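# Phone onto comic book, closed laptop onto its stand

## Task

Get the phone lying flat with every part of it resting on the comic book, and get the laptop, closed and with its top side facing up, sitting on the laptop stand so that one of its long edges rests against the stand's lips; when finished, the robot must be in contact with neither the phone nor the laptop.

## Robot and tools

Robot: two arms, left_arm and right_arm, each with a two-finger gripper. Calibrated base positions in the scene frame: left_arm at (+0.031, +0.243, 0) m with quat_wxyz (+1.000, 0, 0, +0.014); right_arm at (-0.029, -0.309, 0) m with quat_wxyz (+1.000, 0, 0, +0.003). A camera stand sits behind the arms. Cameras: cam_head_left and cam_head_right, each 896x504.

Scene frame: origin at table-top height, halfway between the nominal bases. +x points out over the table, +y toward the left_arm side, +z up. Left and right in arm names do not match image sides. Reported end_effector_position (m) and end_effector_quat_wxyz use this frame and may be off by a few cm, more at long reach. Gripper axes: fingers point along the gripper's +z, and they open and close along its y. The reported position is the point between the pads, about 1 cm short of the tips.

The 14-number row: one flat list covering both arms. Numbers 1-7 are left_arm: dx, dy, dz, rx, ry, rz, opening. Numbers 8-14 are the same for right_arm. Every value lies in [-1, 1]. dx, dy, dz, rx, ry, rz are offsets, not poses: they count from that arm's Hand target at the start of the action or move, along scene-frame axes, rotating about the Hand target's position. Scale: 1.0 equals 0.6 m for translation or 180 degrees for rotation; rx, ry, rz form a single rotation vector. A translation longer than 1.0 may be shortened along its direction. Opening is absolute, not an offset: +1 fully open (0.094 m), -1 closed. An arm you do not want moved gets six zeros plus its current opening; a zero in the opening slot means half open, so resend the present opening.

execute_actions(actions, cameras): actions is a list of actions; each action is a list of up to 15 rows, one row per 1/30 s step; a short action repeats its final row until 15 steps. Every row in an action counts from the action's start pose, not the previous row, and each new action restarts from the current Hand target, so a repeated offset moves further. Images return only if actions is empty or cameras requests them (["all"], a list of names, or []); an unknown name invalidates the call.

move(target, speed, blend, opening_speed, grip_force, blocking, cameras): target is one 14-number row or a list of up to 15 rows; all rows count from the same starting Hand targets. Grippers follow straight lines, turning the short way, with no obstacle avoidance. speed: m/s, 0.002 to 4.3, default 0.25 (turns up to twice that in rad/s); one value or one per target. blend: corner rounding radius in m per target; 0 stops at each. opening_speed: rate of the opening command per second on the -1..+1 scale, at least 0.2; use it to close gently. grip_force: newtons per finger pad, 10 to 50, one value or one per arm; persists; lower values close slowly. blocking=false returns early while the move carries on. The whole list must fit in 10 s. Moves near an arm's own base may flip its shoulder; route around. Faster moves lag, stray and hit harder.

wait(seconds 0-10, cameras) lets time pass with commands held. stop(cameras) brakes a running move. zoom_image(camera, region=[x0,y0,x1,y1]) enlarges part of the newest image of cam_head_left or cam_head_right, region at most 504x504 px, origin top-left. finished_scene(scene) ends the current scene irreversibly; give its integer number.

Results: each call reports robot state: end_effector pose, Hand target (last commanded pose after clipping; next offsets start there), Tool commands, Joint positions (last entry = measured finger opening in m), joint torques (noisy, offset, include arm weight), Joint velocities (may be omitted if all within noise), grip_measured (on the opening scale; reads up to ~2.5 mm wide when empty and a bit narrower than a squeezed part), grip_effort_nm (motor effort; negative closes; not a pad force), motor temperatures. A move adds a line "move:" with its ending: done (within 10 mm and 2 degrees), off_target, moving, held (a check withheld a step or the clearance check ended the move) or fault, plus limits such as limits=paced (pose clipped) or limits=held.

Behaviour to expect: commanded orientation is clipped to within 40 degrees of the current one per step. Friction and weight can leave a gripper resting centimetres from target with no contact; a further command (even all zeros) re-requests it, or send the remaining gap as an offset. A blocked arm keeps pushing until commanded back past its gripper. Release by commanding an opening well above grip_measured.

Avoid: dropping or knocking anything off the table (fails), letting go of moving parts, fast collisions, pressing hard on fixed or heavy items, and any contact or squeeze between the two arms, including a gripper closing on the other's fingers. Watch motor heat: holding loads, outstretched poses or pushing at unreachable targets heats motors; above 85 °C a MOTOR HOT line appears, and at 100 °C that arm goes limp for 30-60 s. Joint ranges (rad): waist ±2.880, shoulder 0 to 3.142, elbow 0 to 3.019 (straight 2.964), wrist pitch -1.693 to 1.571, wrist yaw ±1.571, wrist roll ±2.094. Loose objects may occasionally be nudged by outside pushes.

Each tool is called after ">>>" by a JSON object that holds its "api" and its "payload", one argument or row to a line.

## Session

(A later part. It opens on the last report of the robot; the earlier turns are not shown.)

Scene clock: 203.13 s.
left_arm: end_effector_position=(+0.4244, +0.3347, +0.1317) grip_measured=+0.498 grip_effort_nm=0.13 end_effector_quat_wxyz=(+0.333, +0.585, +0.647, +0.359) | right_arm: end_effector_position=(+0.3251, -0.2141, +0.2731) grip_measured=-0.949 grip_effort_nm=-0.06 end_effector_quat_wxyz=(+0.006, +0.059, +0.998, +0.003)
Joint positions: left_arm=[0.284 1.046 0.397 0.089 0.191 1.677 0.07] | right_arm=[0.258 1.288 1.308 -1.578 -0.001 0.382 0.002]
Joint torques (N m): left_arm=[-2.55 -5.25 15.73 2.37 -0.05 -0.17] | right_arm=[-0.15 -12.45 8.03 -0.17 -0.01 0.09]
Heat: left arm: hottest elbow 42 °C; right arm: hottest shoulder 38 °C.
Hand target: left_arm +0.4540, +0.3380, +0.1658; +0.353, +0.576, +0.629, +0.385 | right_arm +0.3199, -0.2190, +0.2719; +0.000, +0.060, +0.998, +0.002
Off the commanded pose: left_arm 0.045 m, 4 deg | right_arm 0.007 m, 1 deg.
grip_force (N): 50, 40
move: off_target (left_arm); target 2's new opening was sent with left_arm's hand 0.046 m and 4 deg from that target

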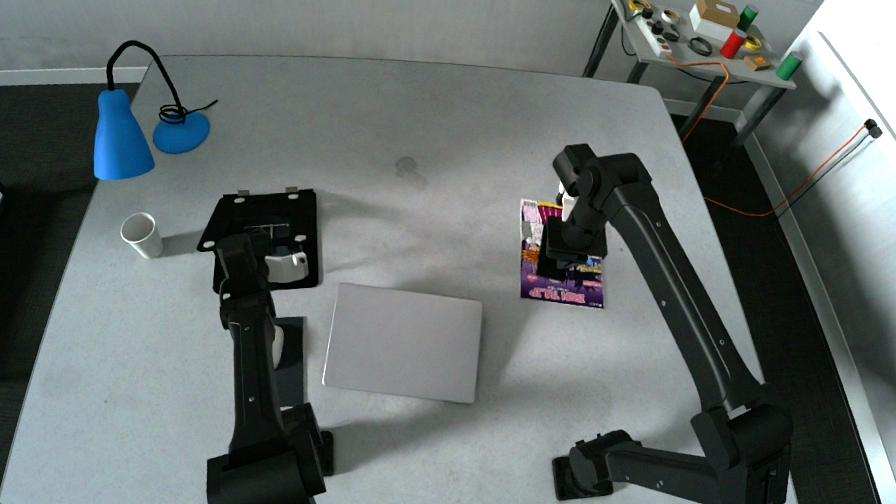

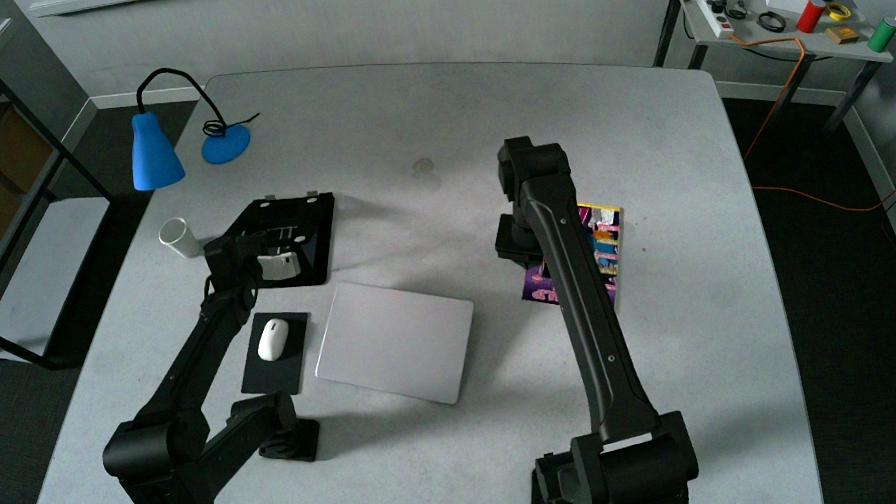

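>>> {"api": "move", "payload": {
  "target": [0,0,-0.03,0,0,0,-0.95,0,0,0,0,0,0,-0.95],
  "speed": 0.05,
  "opening_speed": 0.5,
  "grip_force": [40,40],
  "cameras": ["cam_head_left","cam_head_right"]
}}

>>> {"api": "zoom_image", "payload": {
  "camera": "cam_head_left",
  "region": [180, 190, 340, 310]
}}

Scene clock: 208.73 s.
left_arm: end_effector_position=(+0.4378, +0.3382, +0.1327) grip_measured=-0.922 grip_effort_nm=-0.81 end_effector_quat_wxyz=(+0.345, +0.576, +0.638, +0.375) | right_arm: end_effector_position=(+0.3251, -0.2141, +0.2731) grip_measured=-0.949 grip_effort_nm=-0.06 end_effector_quat_wxyz=(+0.006, +0.059, +0.998, +0.003)
Joint positions: left_arm=[0.282 1.102 0.4 0.191 0.19 1.667 0.004] | right_arm=[0.258 1.288 1.308 -1.578 -0.001 0.382 0.002]
Joint torques (N m): left_arm=[-2.73 -6.24 13.03 1.78 -0.09 -0.05] | right_arm=[-0.21 -12.57 8.05 -0.18 -0.01 0.08]
Heat: left arm: hottest elbow 42 °C; right arm: hottest elbow 38 °C.
Hand target: left_arm +0.4540, +0.3380, +0.1478; +0.353, +0.576, +0.629, +0.385 | right_arm +0.3199, -0.2190, +0.2719; +0.000, +0.060, +0.998, +0.002
Off the commanded pose: left_arm 0.022 m, 2 deg | right_arm 0.007 m, 1 deg.
grip_force (N): 40, 40
move: off_target (left_arm)

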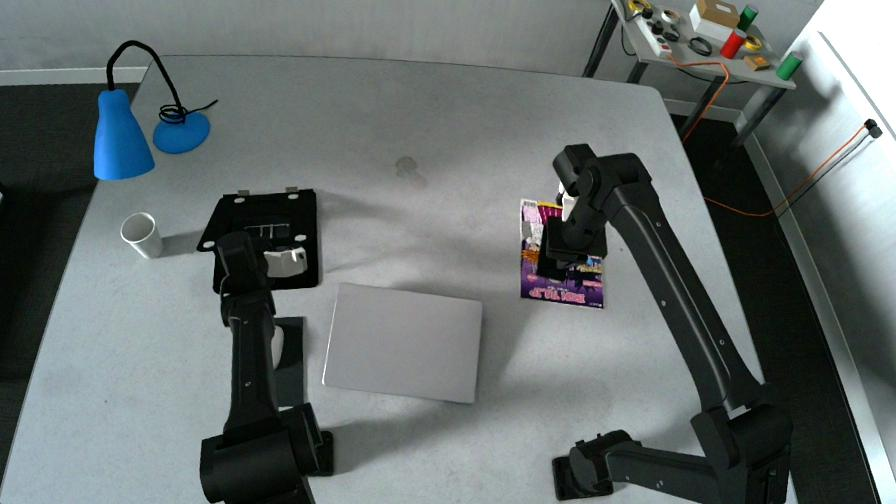

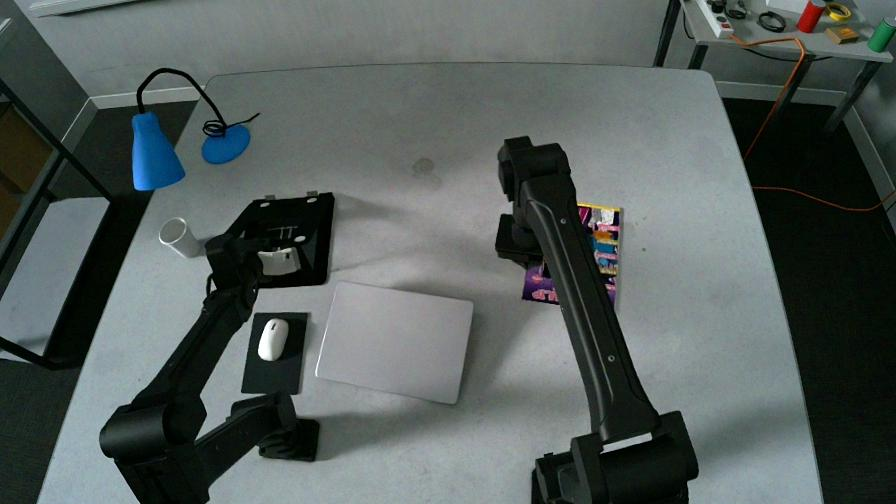

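Scaled by 3.150.

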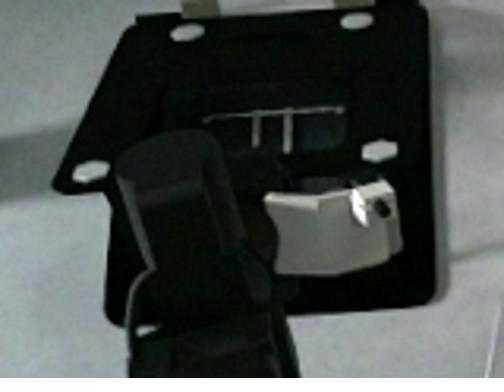

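>>> {"api": "move", "payload": {
  "target": [0.0,-0.62,0.0,0,0,-0.025,-0.95,-0.05,-0.25,0.1,0,0,0,-0.95],
  "speed": 0.12,
  "cameras": ["cam_head_left","cam_head_right"]
}}

>>> {"api": "zoom_image", "payload": {
  "camera": "cam_head_left",
  "region": [340, 160, 540, 320]
}}

Scene clock: 216.57 s.
left_arm: end_effector_position=(+0.4439, -0.0054, +0.1340) grip_measured=-0.922 grip_effort_nm=-0.82 end_effector_quat_wxyz=(+0.359, +0.586, +0.625, +0.371) | right_arm: end_effector_position=(+0.2887, -0.3649, +0.3137) grip_measured=-0.949 grip_effort_nm=-0.06 end_effector_quat_wxyz=(+0.024, +0.058, +0.998, -0.002)
Joint positions: left_arm=[-0.805 1.391 0.663 0.066 -0.708 1.088 0.004] | right_arm=[-0.178 1.16 1.308 -1.672 -0.001 -0.055 0.002]
Joint torques (N m): left_arm=[-2.9 -8.7 14.43 1.18 -0.07 0.23] | right_arm=[-0.32 -10.46 11.32 -0.1 -0.03 0.06]
Heat: left arm: hottest elbow 42 °C; right arm: hottest elbow 38 °C.
Hand target: left_arm +0.4541, -0.0340, +0.1479; +0.368, +0.600, +0.606, +0.371 | right_arm +0.2898, -0.3689, +0.3319; +0.000, +0.060, +0.998, +0.002
Off the commanded pose: left_arm 0.033 m, 3 deg | right_arm 0.019 m, 3 deg.
joint sent to its limit (right arm) — joint 4 (wrist pitch), lower limit. The joint targets are off in orientation, not in position.
grip_force (N): 40, 40
move: off_target (left_arm, right_arm)

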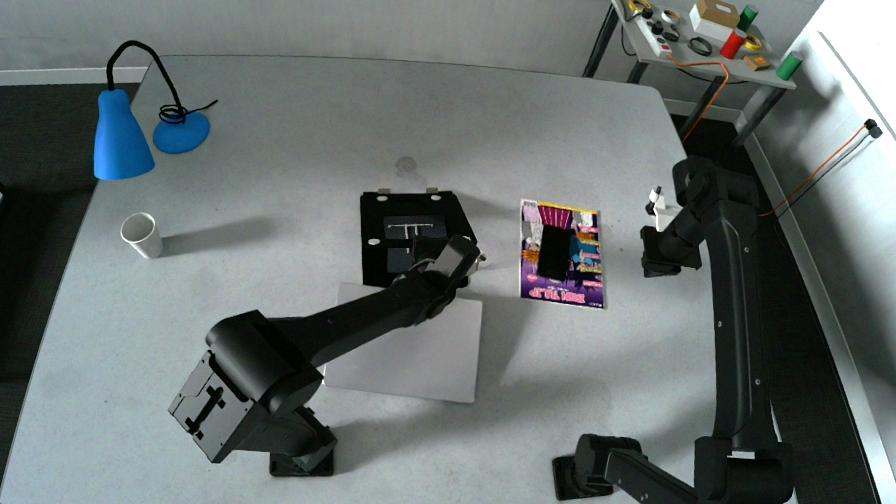

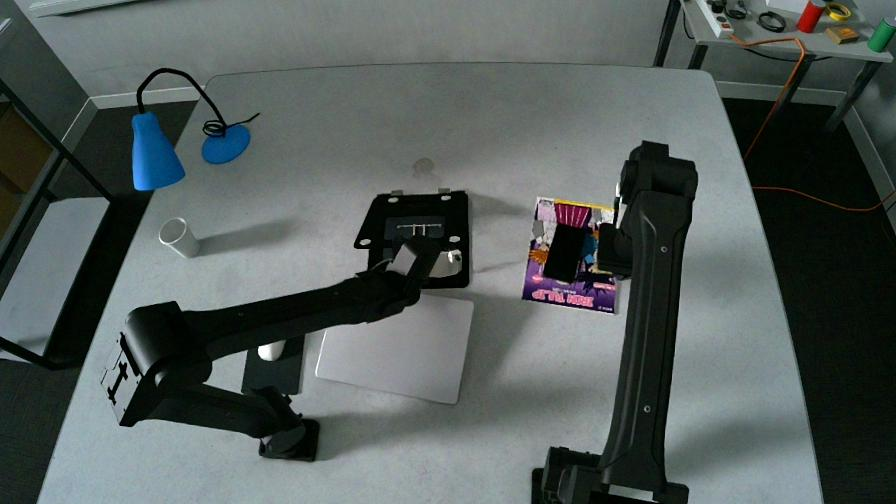

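Scaled by 2.520.

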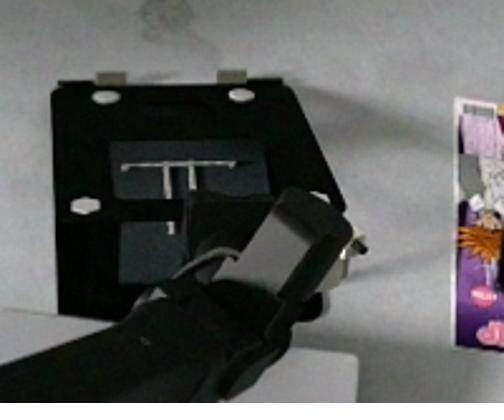

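>>> {"api": "move", "payload": {
  "target": [-0.01,-0.06,0.0,0,0,-0.035,-0.95,0,0,0,0,0,0,-0.95],
  "speed": 0.06,
  "cameras": ["cam_head_left"]
}}

>>> {"api": "zoom_image", "payload": {
  "camera": "cam_head_left",
  "region": [340, 160, 540, 320]
}}

Scene clock: 220.77 s.
left_arm: end_effector_position=(+0.4411, -0.0336, +0.1340) grip_measured=-0.922 grip_effort_nm=-0.82 end_effector_quat_wxyz=(+0.371, +0.611, +0.604, +0.353) | right_arm: end_effector_position=(+0.2887, -0.3649, +0.3137) grip_measured=-0.949 grip_effort_nm=-0.05 end_effector_quat_wxyz=(+0.024, +0.058, +0.998, -0.002)
Joint positions: left_arm=[-0.84 1.414 0.688 0.076 -0.668 1.112 0.004] | right_arm=[-0.178 1.16 1.308 -1.672 -0.001 -0.056 0.002]
Joint torques (N m): left_arm=[-4.31 -9.17 14.26 2.09 0.5 0.52] | right_arm=[-0.26 -10.34 11.3 -0.13 -0.03 0.07]
Heat: left arm: hottest elbow 42 °C; right arm: hottest elbow 38 °C.
Hand target: left_arm +0.4481, -0.0699, +0.1478; +0.387, +0.633, +0.572, +0.350 | right_arm +0.2898, -0.3689, +0.3319; +0.000, +0.060, +0.998, +0.002
Off the commanded pose: left_arm 0.040 m, 5 deg | right_arm 0.019 m, 3 deg.
joint sent to its limit (right arm) — joint 4 (wrist pitch), lower limit. The joint targets are off in orientation, not in position.
grip_force (N): 40, 40
move: off_target (left_arm, right_arm)
Images, in order (width x height): cam_head_left 896x504.

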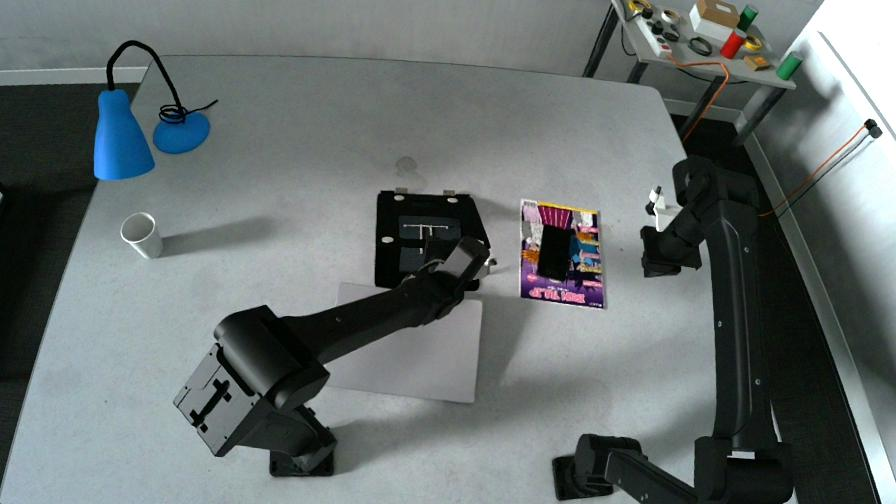

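Scaled by 2.520.

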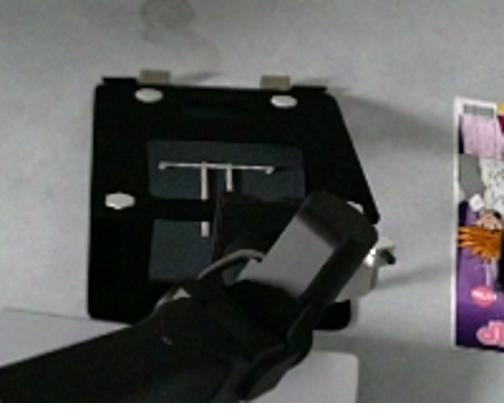

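>>> {"api": "move", "payload": {
  "target": [
    [0.01,0.05,0,0,0,0.02,-0.95,0,0,0,0,0,0,-0.95],
    [0.01,0.05,0,0,0,0.02,0.3,0,0,0,0,0,0,-0.95],
    [-0.15,0.05,0.1,0,0,0.02,0.3,0,0,0,0,0,0,-0.95],
    [-0.35,0.5,0.3,0,0,0.02,0.3,0,0,0,0,0,0,-0.95]
  ],
  "speed": [0.05,0.05,0.08,0.25],
  "opening_speed": 0.8,
  "blend": [0,0,0.01,0],
  "cameras": ["cam_head_left","cam_head_right"]
}}

>>> {"api": "zoom_image", "payload": {
  "camera": "cam_head_left",
  "region": [300, 170, 540, 420]
}}

Scene clock: 232.77 s.
left_arm: end_effector_position=(+0.2423, +0.2262, +0.2858) grip_measured=+0.298 grip_effort_nm=0.13 end_effector_quat_wxyz=(+0.353, +0.629, +0.602, +0.341) | right_arm: end_effector_position=(+0.2887, -0.3649, +0.3137) grip_measured=-0.949 grip_effort_nm=-0.06 end_effector_quat_wxyz=(+0.024, +0.058, +0.998, -0.002)
Joint positions: left_arm=[-0.189 0.137 0.584 -0.994 -0.103 1.513 0.061] | right_arm=[-0.178 1.16 1.308 -1.672 -0.001 -0.056 0.002]
Joint torques (N m): left_arm=[-0.03 2.14 17.73 1.61 0.12 0.02] | right_arm=[-0.32 -10.4 11.34 -0.12 -0.04 0.08]
Heat: left arm: hottest elbow 42 °C; right arm: hottest elbow 39 °C.
Hand target: left_arm +0.2381, +0.2301, +0.3277; +0.376, +0.614, +0.592, +0.362 | right_arm +0.2898, -0.3689, +0.3319; +0.000, +0.060, +0.998, +0.002
Off the commanded pose: left_arm 0.042 m, 4 deg | right_arm 0.019 m, 3 deg.
joint sent to its limit (right arm) — joint 4 (wrist pitch), lower limit. The joint targets are off in orientation, not in position.
grip_force (N): 40, 40
move: off_target (left_arm, right_arm); target 2's new opening was sent with left_arm's hand 0.020 m and 2 deg from that target

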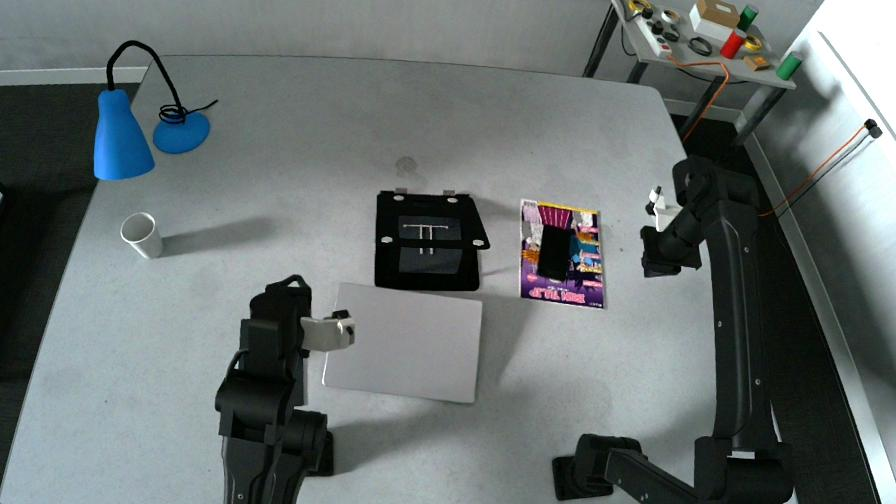

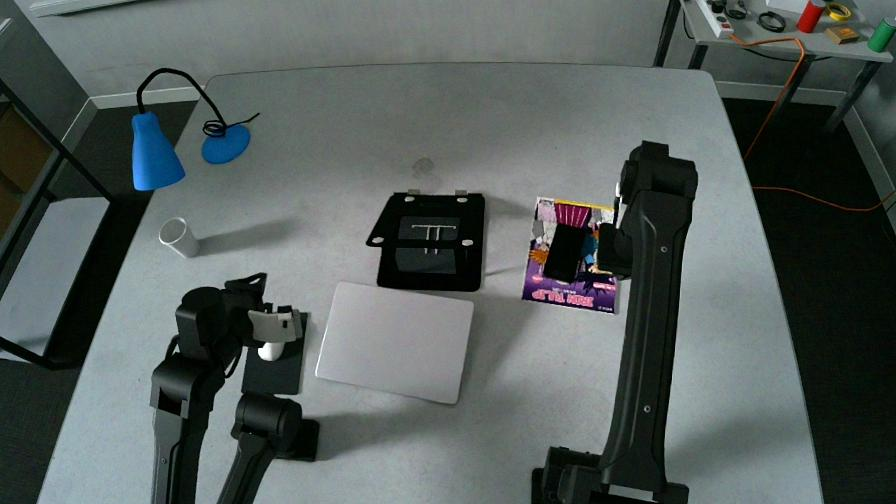

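Scaled by 2.016.

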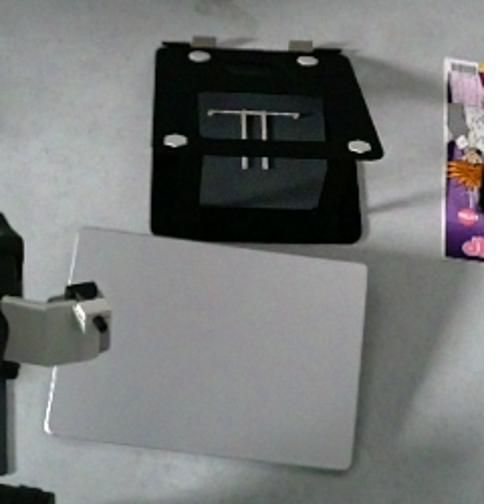

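>>> {"api": "zoom_image", "payload": {
  "camera": "cam_head_left",
  "region": [420, 270, 520, 420]
}}

>>> {"api": "zoom_image", "payload": {
  "camera": "cam_head_right",
  "region": [300, 260, 500, 420]
}}

>>> {"api": "zoom_image", "payload": {
  "camera": "cam_head_right",
  "region": [310, 360, 400, 410]
}}

Scaled by 3.360.

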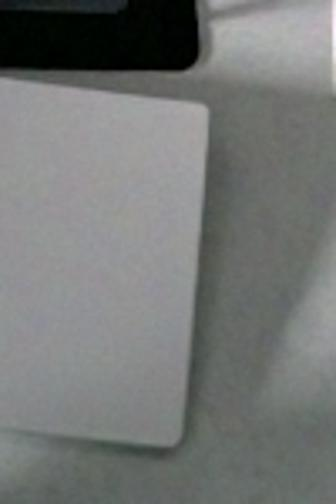

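Scaled by 2.520.

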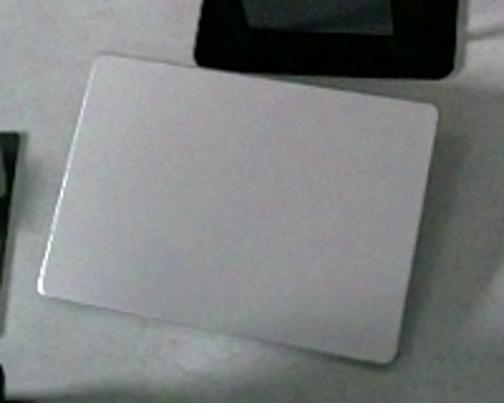

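Scaled by 5.600.

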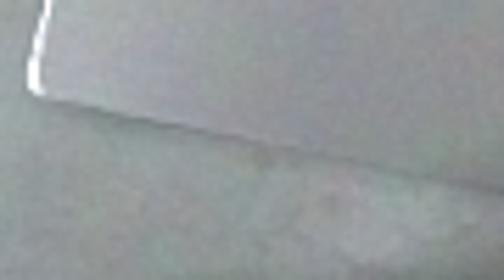

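>>> {"api": "move", "payload": {
  "target": [
    [0.065,0.12,0.0,-0.447,0.502,0.308,0.3,-0.09,0.1,0.0,0.276,-0.0277,0.0124,0.3],
    [0.065,0.067,-0.313,-0.447,0.502,0.308,0.3,-0.09,0.34,-0.32,0.276,-0.0277,0.0124,0.3]
  ],
  "speed": 0.3,
  "blend": [0.03,0],
  "cameras": ["cam_head_left","cam_head_right"]
}}

>>> {"api": "zoom_image", "payload": {
  "camera": "cam_head_left",
  "region": [270, 240, 530, 440]
}}

Scene clock: 261.10 s.
left_arm: end_effector_position=(+0.2753, +0.2734, +0.1416) grip_measured=+0.298 grip_effort_nm=0.12 end_effector_quat_wxyz=(-0.018, +0.024, +0.905, -0.423) | right_arm: end_effector_position=(+0.2404, -0.1683, +0.1475) grip_measured=+0.299 grip_effort_nm=0.07 end_effector_quat_wxyz=(+0.026, +0.035, +0.904, +0.424)
Joint positions: left_arm=[0.546 1.392 0.834 -1.636 0.661 0.848 0.061] | right_arm=[0.027 1.069 0.627 -0.971 -0.868 0.183 0.061]
Joint torques (N m): left_arm=[-2.37 -9.41 7.25 -0.31 0.42 0.19] | right_arm=[1.44 -6.18 7.06 0.84 -0.37 0.15]
Motor temperatures (°C): left_arm=[22 26 46 24 27 24 27] | right_arm=[26 35 41 25 24 23 25]
Heat: left arm: hottest elbow 46 °C; right arm: hottest elbow 41 °C.
Hand target: left_arm +0.2771, +0.2702, +0.1400; -0.016, +0.035, +0.905, -0.423 | right_arm +0.2358, -0.1650, +0.1398; +0.017, +0.036, +0.905, +0.423
Off the commanded pose: left_arm 0.004 m, 1 deg | right_arm 0.010 m, 1 deg.
grip_force (N): 40, 40
move: done

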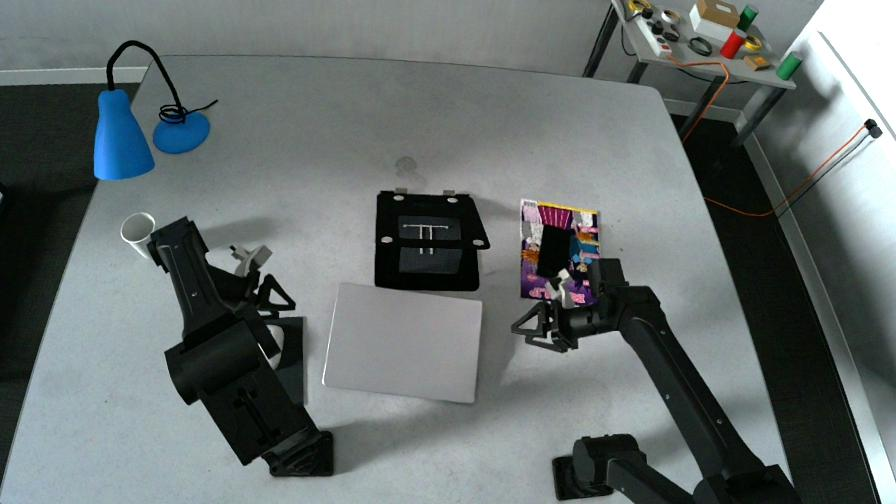

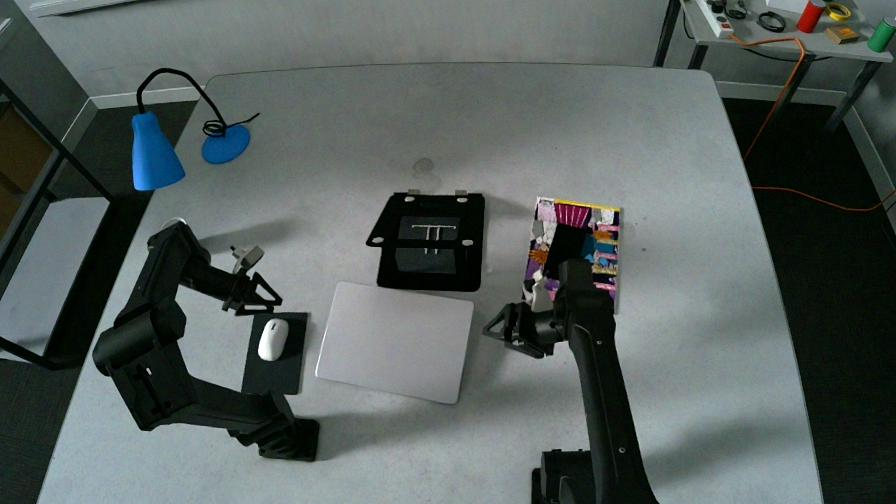

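Scaled by 1.938.

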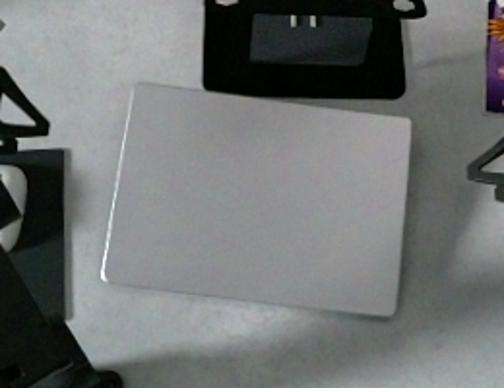

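>>> {"api": "move", "payload": {
  "target": [
    [-0.03,-0.03,-0.12,0,0,0,0.3,-0.01,0.045,-0.12,0,0,0,0.3],
    [-0.03,-0.075,-0.185,0,0,0,0.3,-0.01,0.09,-0.2,0,0,0,0.3]
  ],
  "speed": 0.12,
  "blend": [0.01,0],
  "cameras": ["cam_head_left","cam_head_right"]
}}

>>> {"api": "zoom_image", "payload": {
  "camera": "cam_head_left",
  "region": [270, 240, 530, 440]
}}

Scene clock: 268.27 s.
left_arm: end_effector_position=(+0.2618, +0.2306, +0.0324) grip_measured=+0.298 grip_effort_nm=0.12 end_effector_quat_wxyz=(-0.008, +0.035, +0.907, -0.420) | right_arm: end_effector_position=(+0.2408, -0.1116, +0.0351) grip_measured=+0.299 grip_effort_nm=0.06 end_effector_quat_wxyz=(+0.034, +0.031, +0.901, +0.431)
Joint positions: left_arm=[0.439 1.527 0.61 -1.189 0.72 0.751 0.061] | right_arm=[0.239 1.336 0.421 -0.246 -0.82 0.493 0.061]
Joint torques (N m): left_arm=[-2.84 -8.06 4.57 -0.18 0.53 -0.02] | right_arm=[1.49 -6.24 4.52 1.26 -0.05 0.11]
Heat: left arm: hottest elbow 44 °C; right arm: hottest elbow 41 °C.
Hand target: left_arm +0.2591, +0.2253, +0.0290; -0.016, +0.035, +0.905, -0.423 | right_arm +0.2300, -0.1110, +0.0198; +0.017, +0.036, +0.905, +0.423
Off the commanded pose: left_arm 0.007 m, 1 deg | right_arm 0.019 m, 2 deg.
grip_force (N): 40, 40
move: off_target (right_arm)

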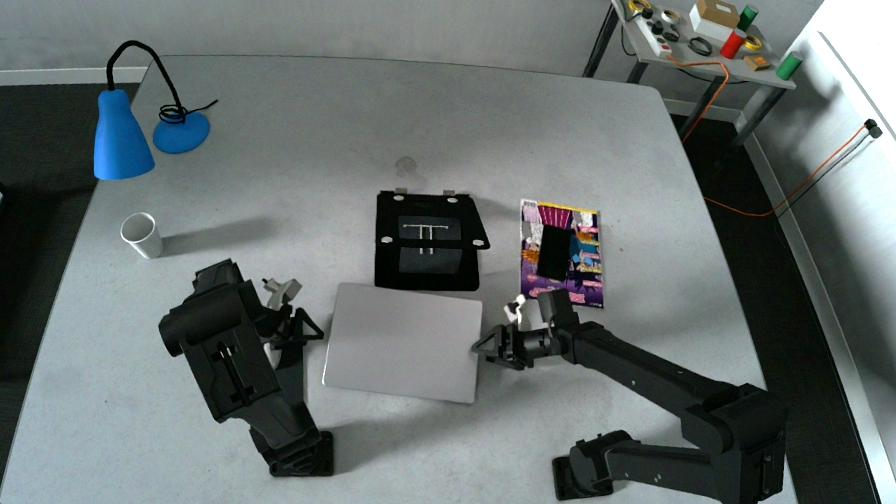

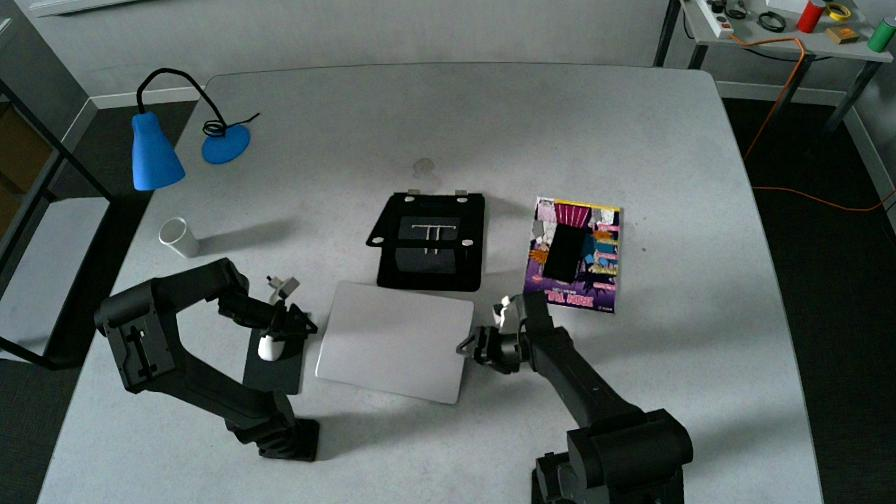

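Scaled by 1.938.

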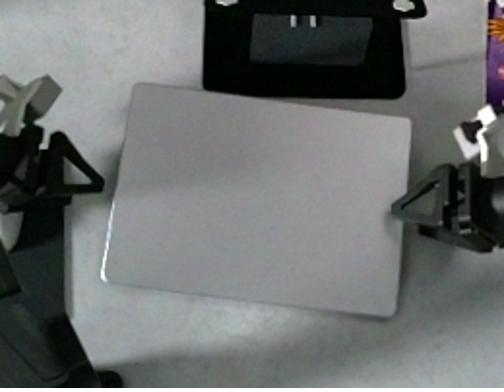

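>>> {"api": "move", "payload": {
  "target": [-0.009,-0.105,0.0,0,0,0,0.3,0.0,0.065,-0.005,0,0,0,0.3],
  "speed": 0.05,
  "cameras": ["cam_head_left"]
}}

>>> {"api": "zoom_image", "payload": {
  "camera": "cam_head_left",
  "region": [270, 240, 530, 440]
}}

Scene clock: 275.30 s.
left_arm: end_effector_position=(+0.2569, +0.1666, +0.0293) grip_measured=+0.298 grip_effort_nm=0.12 end_effector_quat_wxyz=(-0.017, +0.030, +0.905, -0.425) | right_arm: end_effector_position=(+0.2420, -0.0729, +0.0351) grip_measured=+0.299 grip_effort_nm=0.07 end_effector_quat_wxyz=(+0.039, +0.030, +0.899, +0.434)
Joint positions: left_arm=[0.212 1.438 0.512 -1.001 0.822 0.463 0.061] | right_arm=[0.374 1.363 0.421 -0.08 -0.759 0.669 0.061]
Joint torques (N m): left_arm=[-2.55 -8.59 4.57 0.2 0.4 0.01] | right_arm=[1.79 -6.01 4.85 1.17 -0.04 0.08]
Heat: left arm: hottest elbow 42 °C; right arm: hottest elbow 40 °C.
Hand target: left_arm +0.2537, +0.1623, +0.0289; -0.016, +0.035, +0.905, -0.423 | right_arm +0.2299, -0.0719, +0.0169; +0.017, +0.035, +0.905, +0.423
Off the commanded pose: left_arm 0.005 m, 1 deg | right_arm 0.022 m, 3 deg.
grip_force (N): 40, 40
move: off_target (right_arm)
Images, in order (width x height): cam_head_left 896x504.

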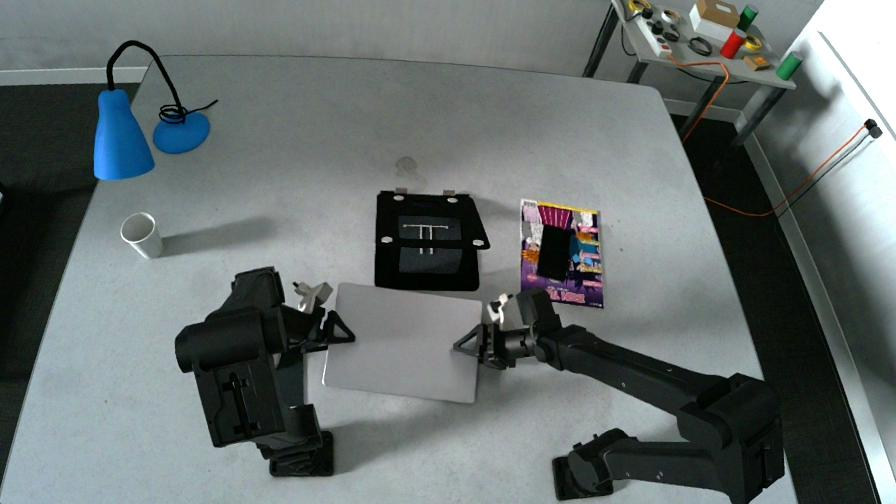

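Scaled by 1.938.

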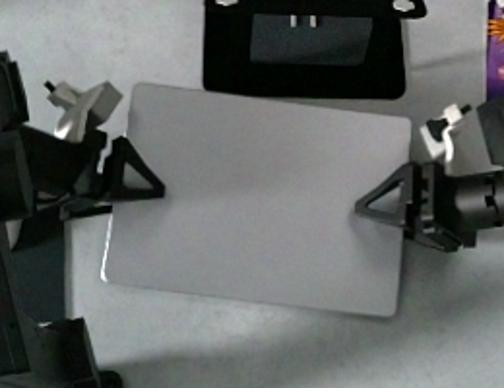

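>>> {"api": "move", "payload": {
  "target": [-0.002,-0.045,0.0,0,0,0,0.3,0.0,0.03,-0.005,0,0,0,0.3],
  "speed": 0.05,
  "cameras": ["cam_head_left"]
}}

>>> {"api": "zoom_image", "payload": {
  "camera": "cam_head_left",
  "region": [270, 240, 530, 440]
}}

Scene clock: 279.97 s.
left_arm: end_effector_position=(+0.2647, +0.1538, +0.0293) grip_measured=+0.299 grip_effort_nm=0.08 end_effector_quat_wxyz=(-0.001, +0.025, +0.912, -0.410) | right_arm: end_effector_position=(+0.2452, -0.0642, +0.0350) grip_measured=+0.299 grip_effort_nm=0.06 end_effector_quat_wxyz=(+0.047, +0.039, +0.900, +0.432)
Joint positions: left_arm=[0.144 1.386 0.49 -0.897 0.821 0.325 0.061] | right_arm=[0.407 1.37 0.421 -0.03 -0.724 0.729 0.061]
Joint torques (N m): left_arm=[-5.77 -8.47 3.92 0.18 1.57 -0.14] | right_arm=[3.55 -4.66 5.34 1.66 -0.19 0.23]
Motor temperatures (°C): left_arm=[22 26 41 24 27 24 27] | right_arm=[26 35 40 25 24 23 25]
Heat: left arm: hottest elbow 41 °C; right arm: hottest elbow 40 °C.
Hand target: left_arm +0.2527, +0.1353, +0.0291; -0.016, +0.035, +0.905, -0.423 | right_arm +0.2299, -0.0540, +0.0138; +0.017, +0.036, +0.905, +0.423
Off the commanded pose: left_arm 0.022 m, 3 deg | right_arm 0.028 m, 4 deg.
grip_force (N): 40, 40
move: off_target (left_arm, right_arm)
Images, in order (width x height): cam_head_left 896x504.

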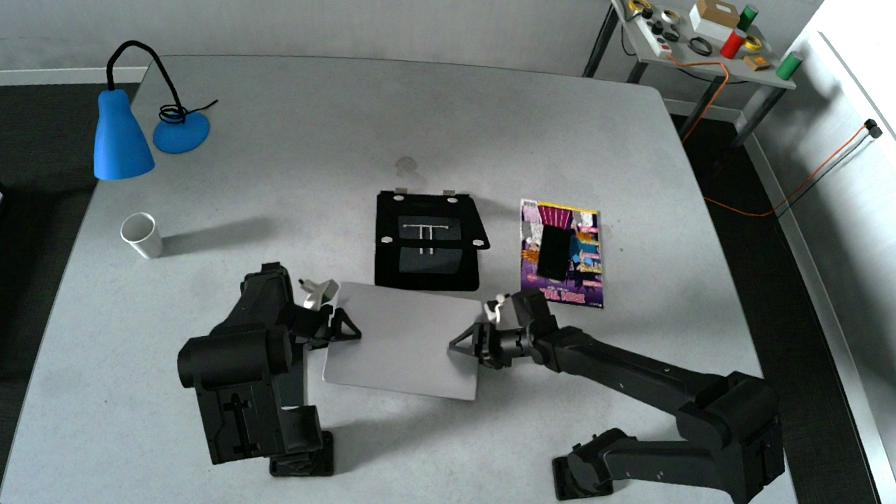

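Scaled by 1.938.

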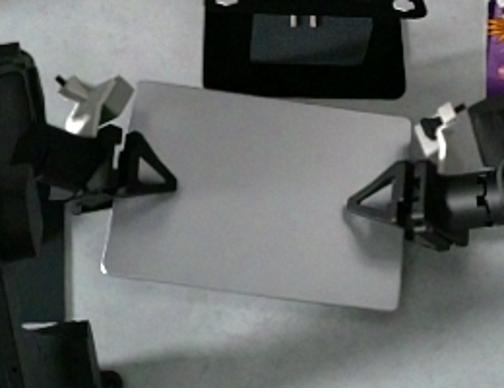

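>>> {"api": "move", "payload": {
  "target": [0.015,0.02,0.0,0,0,0,-0.9,0.0,-0.015,0.008,0,0,0,-0.9],
  "speed": 0.05,
  "grip_force": [20,20],
  "opening_speed": 0.5,
  "cameras": ["cam_head_left"]
}}

>>> {"api": "zoom_image", "payload": {
  "camera": "cam_head_left",
  "region": [270, 240, 530, 440]
}}

Scene clock: 286.63 s.
left_arm: end_effector_position=(+0.2629, +0.1566, +0.0245) grip_measured=-0.004 grip_effort_nm=-0.45 end_effector_quat_wxyz=(+0.001, +0.042, +0.913, -0.407) | right_arm: end_effector_position=(+0.2445, -0.0674, +0.0301) grip_measured=-0.045 grip_effort_nm=-0.48 end_effector_quat_wxyz=(+0.046, +0.036, +0.903, +0.425)
Joint positions: left_arm=[0.152 1.404 0.49 -0.898 0.81 0.376 0.047] | right_arm=[0.402 1.379 0.421 -0.042 -0.717 0.707 0.045]
Joint torques (N m): left_arm=[-3.55 -6.59 6.82 -0.88 1.65 -0.11] | right_arm=[2.02 -7.12 5.24 0.68 -0.9 0.15]
Heat: left arm: hottest elbow 40 °C; right arm: hottest elbow 39 °C.
Hand target: left_arm +0.2617, +0.1473, +0.0290; -0.016, +0.035, +0.905, -0.423 | right_arm +0.2299, -0.0629, +0.0186; +0.017, +0.035, +0.905, +0.423
Off the commanded pose: left_arm 0.011 m, 3 deg | right_arm 0.019 m, 3 deg.
grip_force (N): 20, 20
move: off_target (left_arm, right_arm)
Images, in order (width x height): cam_head_left 896x504.

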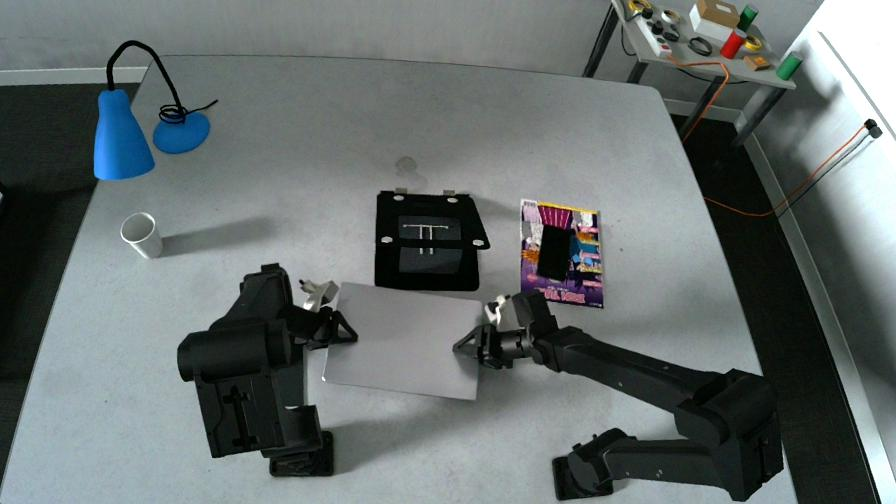

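Scaled by 1.938.

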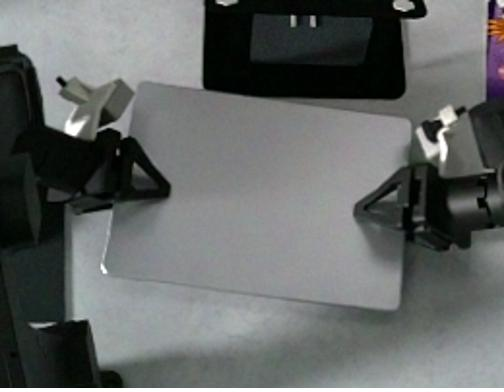

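>>> {"api": "move", "payload": {
  "target": [
    [0.0,0.0,0.15,0,0,0,-0.9,0.02,-0.01,0.17,0,0,0,-0.9]
  ],
  "speed": 0.06,
  "cameras": ["cam_head_left"]
}}

>>> {"api": "zoom_image", "payload": {
  "camera": "cam_head_left",
  "region": [270, 240, 530, 440]
}}

Scene clock: 291.80 s.
left_arm: end_effector_position=(+0.2293, +0.1492, +0.0833) grip_measured=-0.082 grip_effort_nm=-0.44 end_effector_quat_wxyz=(-0.056, +0.010, +0.905, -0.422) | right_arm: end_effector_position=(+0.2141, -0.0793, +0.0902) grip_measured=-0.044 grip_effort_nm=-0.49 end_effector_quat_wxyz=(-0.023, +0.064, +0.908, +0.414)
Joint positions: left_arm=[0.151 1.221 0.52 -1.236 0.818 0.362 0.043] | right_arm=[0.385 1.142 0.491 -0.495 -0.766 0.706 0.045]
Joint torques (N m): left_arm=[-3.08 -10.29 15.56 -1.37 1.36 0.03] | right_arm=[0.73 -8.64 12.86 0.44 0.16 -0.22]
Heat: left arm: hottest elbow 40 °C; right arm: hottest elbow 39 °C.
Hand target: left_arm +0.2616, +0.1473, +0.1190; -0.016, +0.035, +0.905, -0.423 | right_arm +0.2419, -0.0690, +0.1206; +0.017, +0.035, +0.905, +0.423
Off the commanded pose: left_arm 0.048 m, 5 deg | right_arm 0.043 m, 6 deg.
grip_force (N): 20, 20
move: off_target (left_arm, right_arm)
Images, in order (width x height): cam_head_left 896x504.

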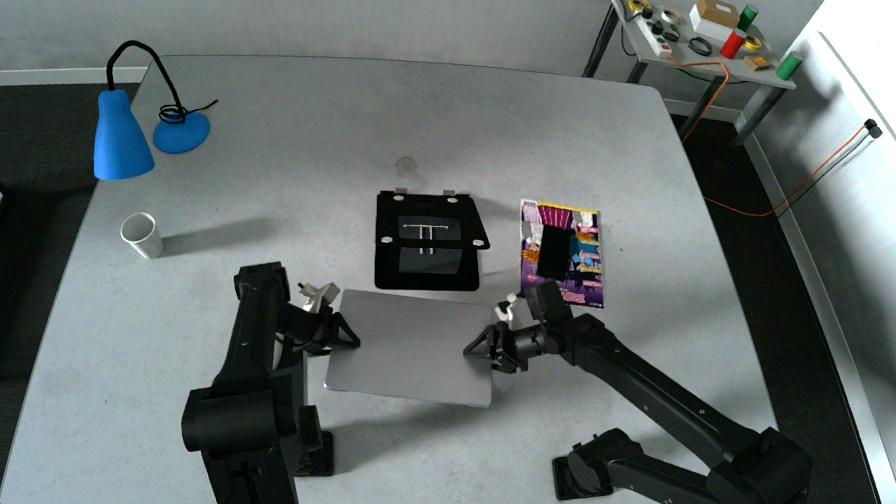

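Scaled by 1.938.

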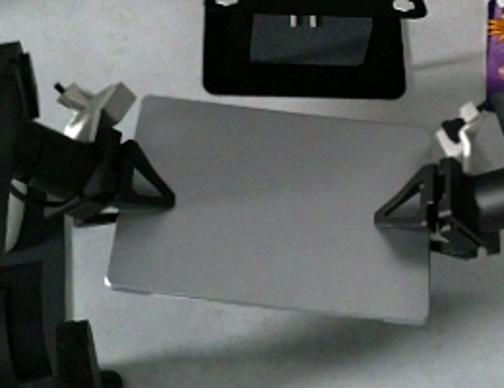

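>>> {"api": "move", "payload": {
  "target": [
    [0.0,-0.0,0.06,-0.075,0,0,-0.9,0.0,0.0,0.06,0.075,0,0,-0.9],
    [0.0,-0.0,0.1,-0.15,0,0,-0.9,0.0,-0.0,0.1,0.15,0,0,-0.9]
  ],
  "speed": 0.06,
  "blend": [0.01,0],
  "cameras": ["cam_head_left"]
}}

>>> {"api": "zoom_image", "payload": {
  "camera": "cam_head_left",
  "region": [270, 240, 530, 440]
}}

Scene clock: 299.97 s.
left_arm: end_effector_position=(+0.2606, +0.1520, +0.1617) grip_measured=-0.505 grip_effort_nm=-0.45 end_effector_quat_wxyz=(+0.002, -0.004, +0.804, -0.595) | right_arm: end_effector_position=(+0.2337, -0.0807, +0.1469) grip_measured=-0.393 grip_effort_nm=-0.47 end_effector_quat_wxyz=(-0.019, +0.083, +0.796, +0.600)
Joint positions: left_arm=[0.293 1.348 0.634 -1.645 1.142 0.834 0.023] | right_arm=[0.24 1.124 0.392 -0.018 -1.147 1.002 0.029]
Joint torques (N m): left_arm=[-3.96 -11.58 8.2 -2.18 0.99 0.34] | right_arm=[1.85 -9.7 10.04 2.91 -1.37 0.2]
Heat: left arm: hottest elbow 40 °C; right arm: hottest elbow 41 °C.
Hand target: left_arm +0.2616, +0.1473, +0.1790; -0.008, +0.038, +0.782, -0.623 | right_arm +0.2419, -0.0689, +0.1807; +0.008, +0.038, +0.781, +0.623
Off the commanded pose: left_arm 0.018 m, 6 deg | right_arm 0.037 m, 7 deg.
joint sent to its limit (left arm) — joint 4 (wrist pitch), lower limit. The joint targets are off in orientation, not in position.
grip_force (N): 20, 20
move: off_target (left_arm, right_arm)
Images, in order (width x height): cam_head_left 896x504.

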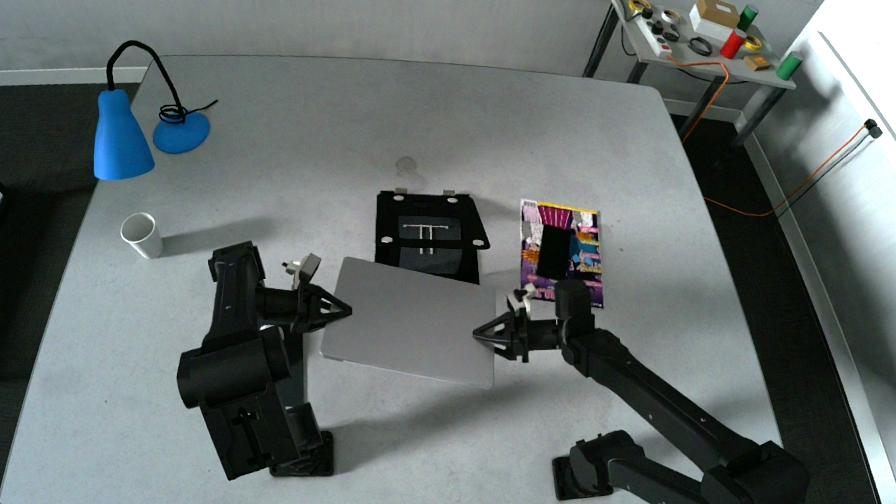

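Scaled by 1.938.

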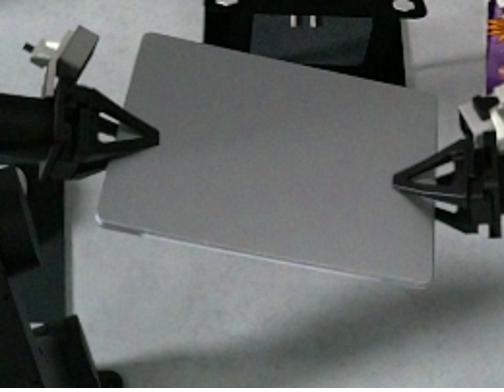

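>>> {"api": "move", "payload": {
  "target": [
    [0.0,0.0,0.05,0,0,0,-0.9,0.0,0.0,0.07,0,0,0,-0.9],
    [0.231,-0.05,0.16,0.0022,0.065,0.011,-0.9,0.313,-0.058,0.18,0.0015,0.057,0.011,-0.9],
    [0.439,-0.087,0.12,0.0044,0.1305,0.0217,-0.9,0.533,-0.088,0.13,0.003,0.1135,0.0223,-0.9]
  ],
  "speed": [0.04,0.08,0.08],
  "blend": [0.02,0.03,0],
  "grip_force": [45,45],
  "cameras": ["cam_head_left","cam_head_right"]
}}

>>> {"api": "zoom_image", "payload": {
  "camera": "cam_head_left",
  "region": [330, 130, 570, 350]
}}

Scene clock: 326.97 s.
left_arm: end_effector_position=(+0.5130, +0.1176, +0.2084) grip_measured=-0.555 grip_effort_nm=-0.92 end_effector_quat_wxyz=(-0.178, -0.193, +0.747, -0.611) | right_arm: end_effector_position=(+0.5330, -0.1187, +0.2223) grip_measured=-0.567 grip_effort_nm=-0.95 end_effector_quat_wxyz=(-0.194, +0.156, +0.763, +0.596)
Joint positions: left_arm=[0.066 1.844 1.373 -1.673 1.342 0.047 0.021] | right_arm=[0.033 2.003 1.693 -1.594 -1.343 0.174 0.02]
Joint torques (N m): left_arm=[-5.01 -20.72 15.8 -0.64 -0.03 0.42] | right_arm=[0.03 -23.53 15.42 -0.62 -0.83 -0.03]
Motor temperatures (°C): left_arm=[22 27 40 24 29 24 27] | right_arm=[26 35 45 25 27 23 26]
Heat: left arm: hottest elbow 40 °C; right arm: hottest elbow 45 °C.
Hand target: left_arm +0.5250, +0.0952, +0.2510; -0.146, -0.116, +0.769, -0.612 | right_arm +0.5618, -0.1219, +0.2584; -0.152, +0.121, +0.768, +0.609
Off the commanded pose: left_arm 0.050 m, 10 deg | right_arm 0.046 m, 6 deg.
joint sent to its limit (left arm) — joint 4 (wrist pitch), lower limit. The joint targets are off in position, not in orientation.
grip_force (N): 45, 45
move: off_target (left_arm, right_arm)

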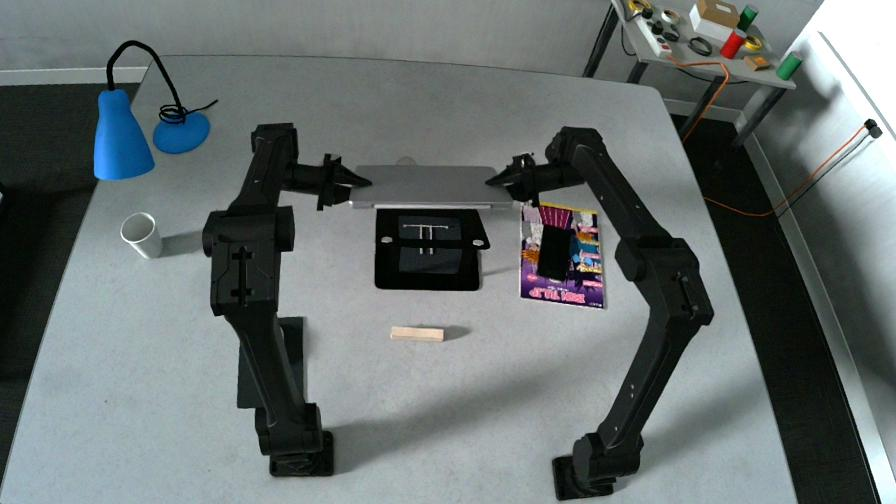

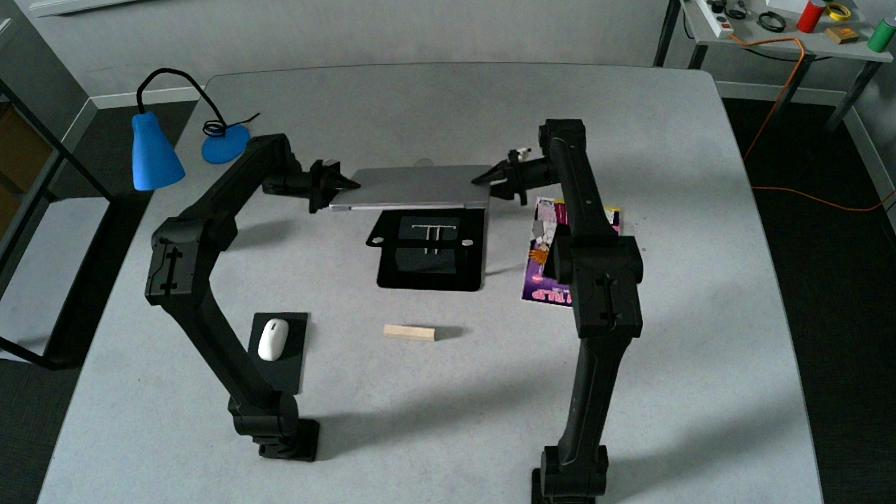

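Scaled by 2.100.

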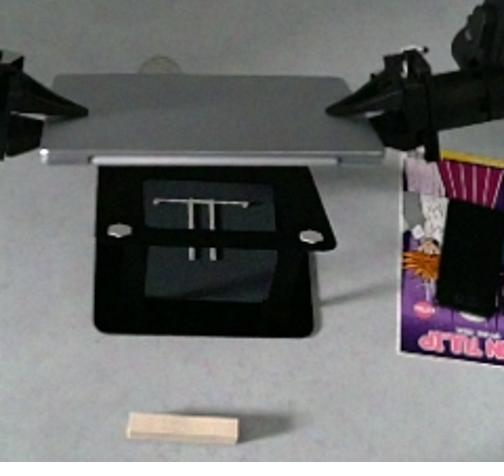

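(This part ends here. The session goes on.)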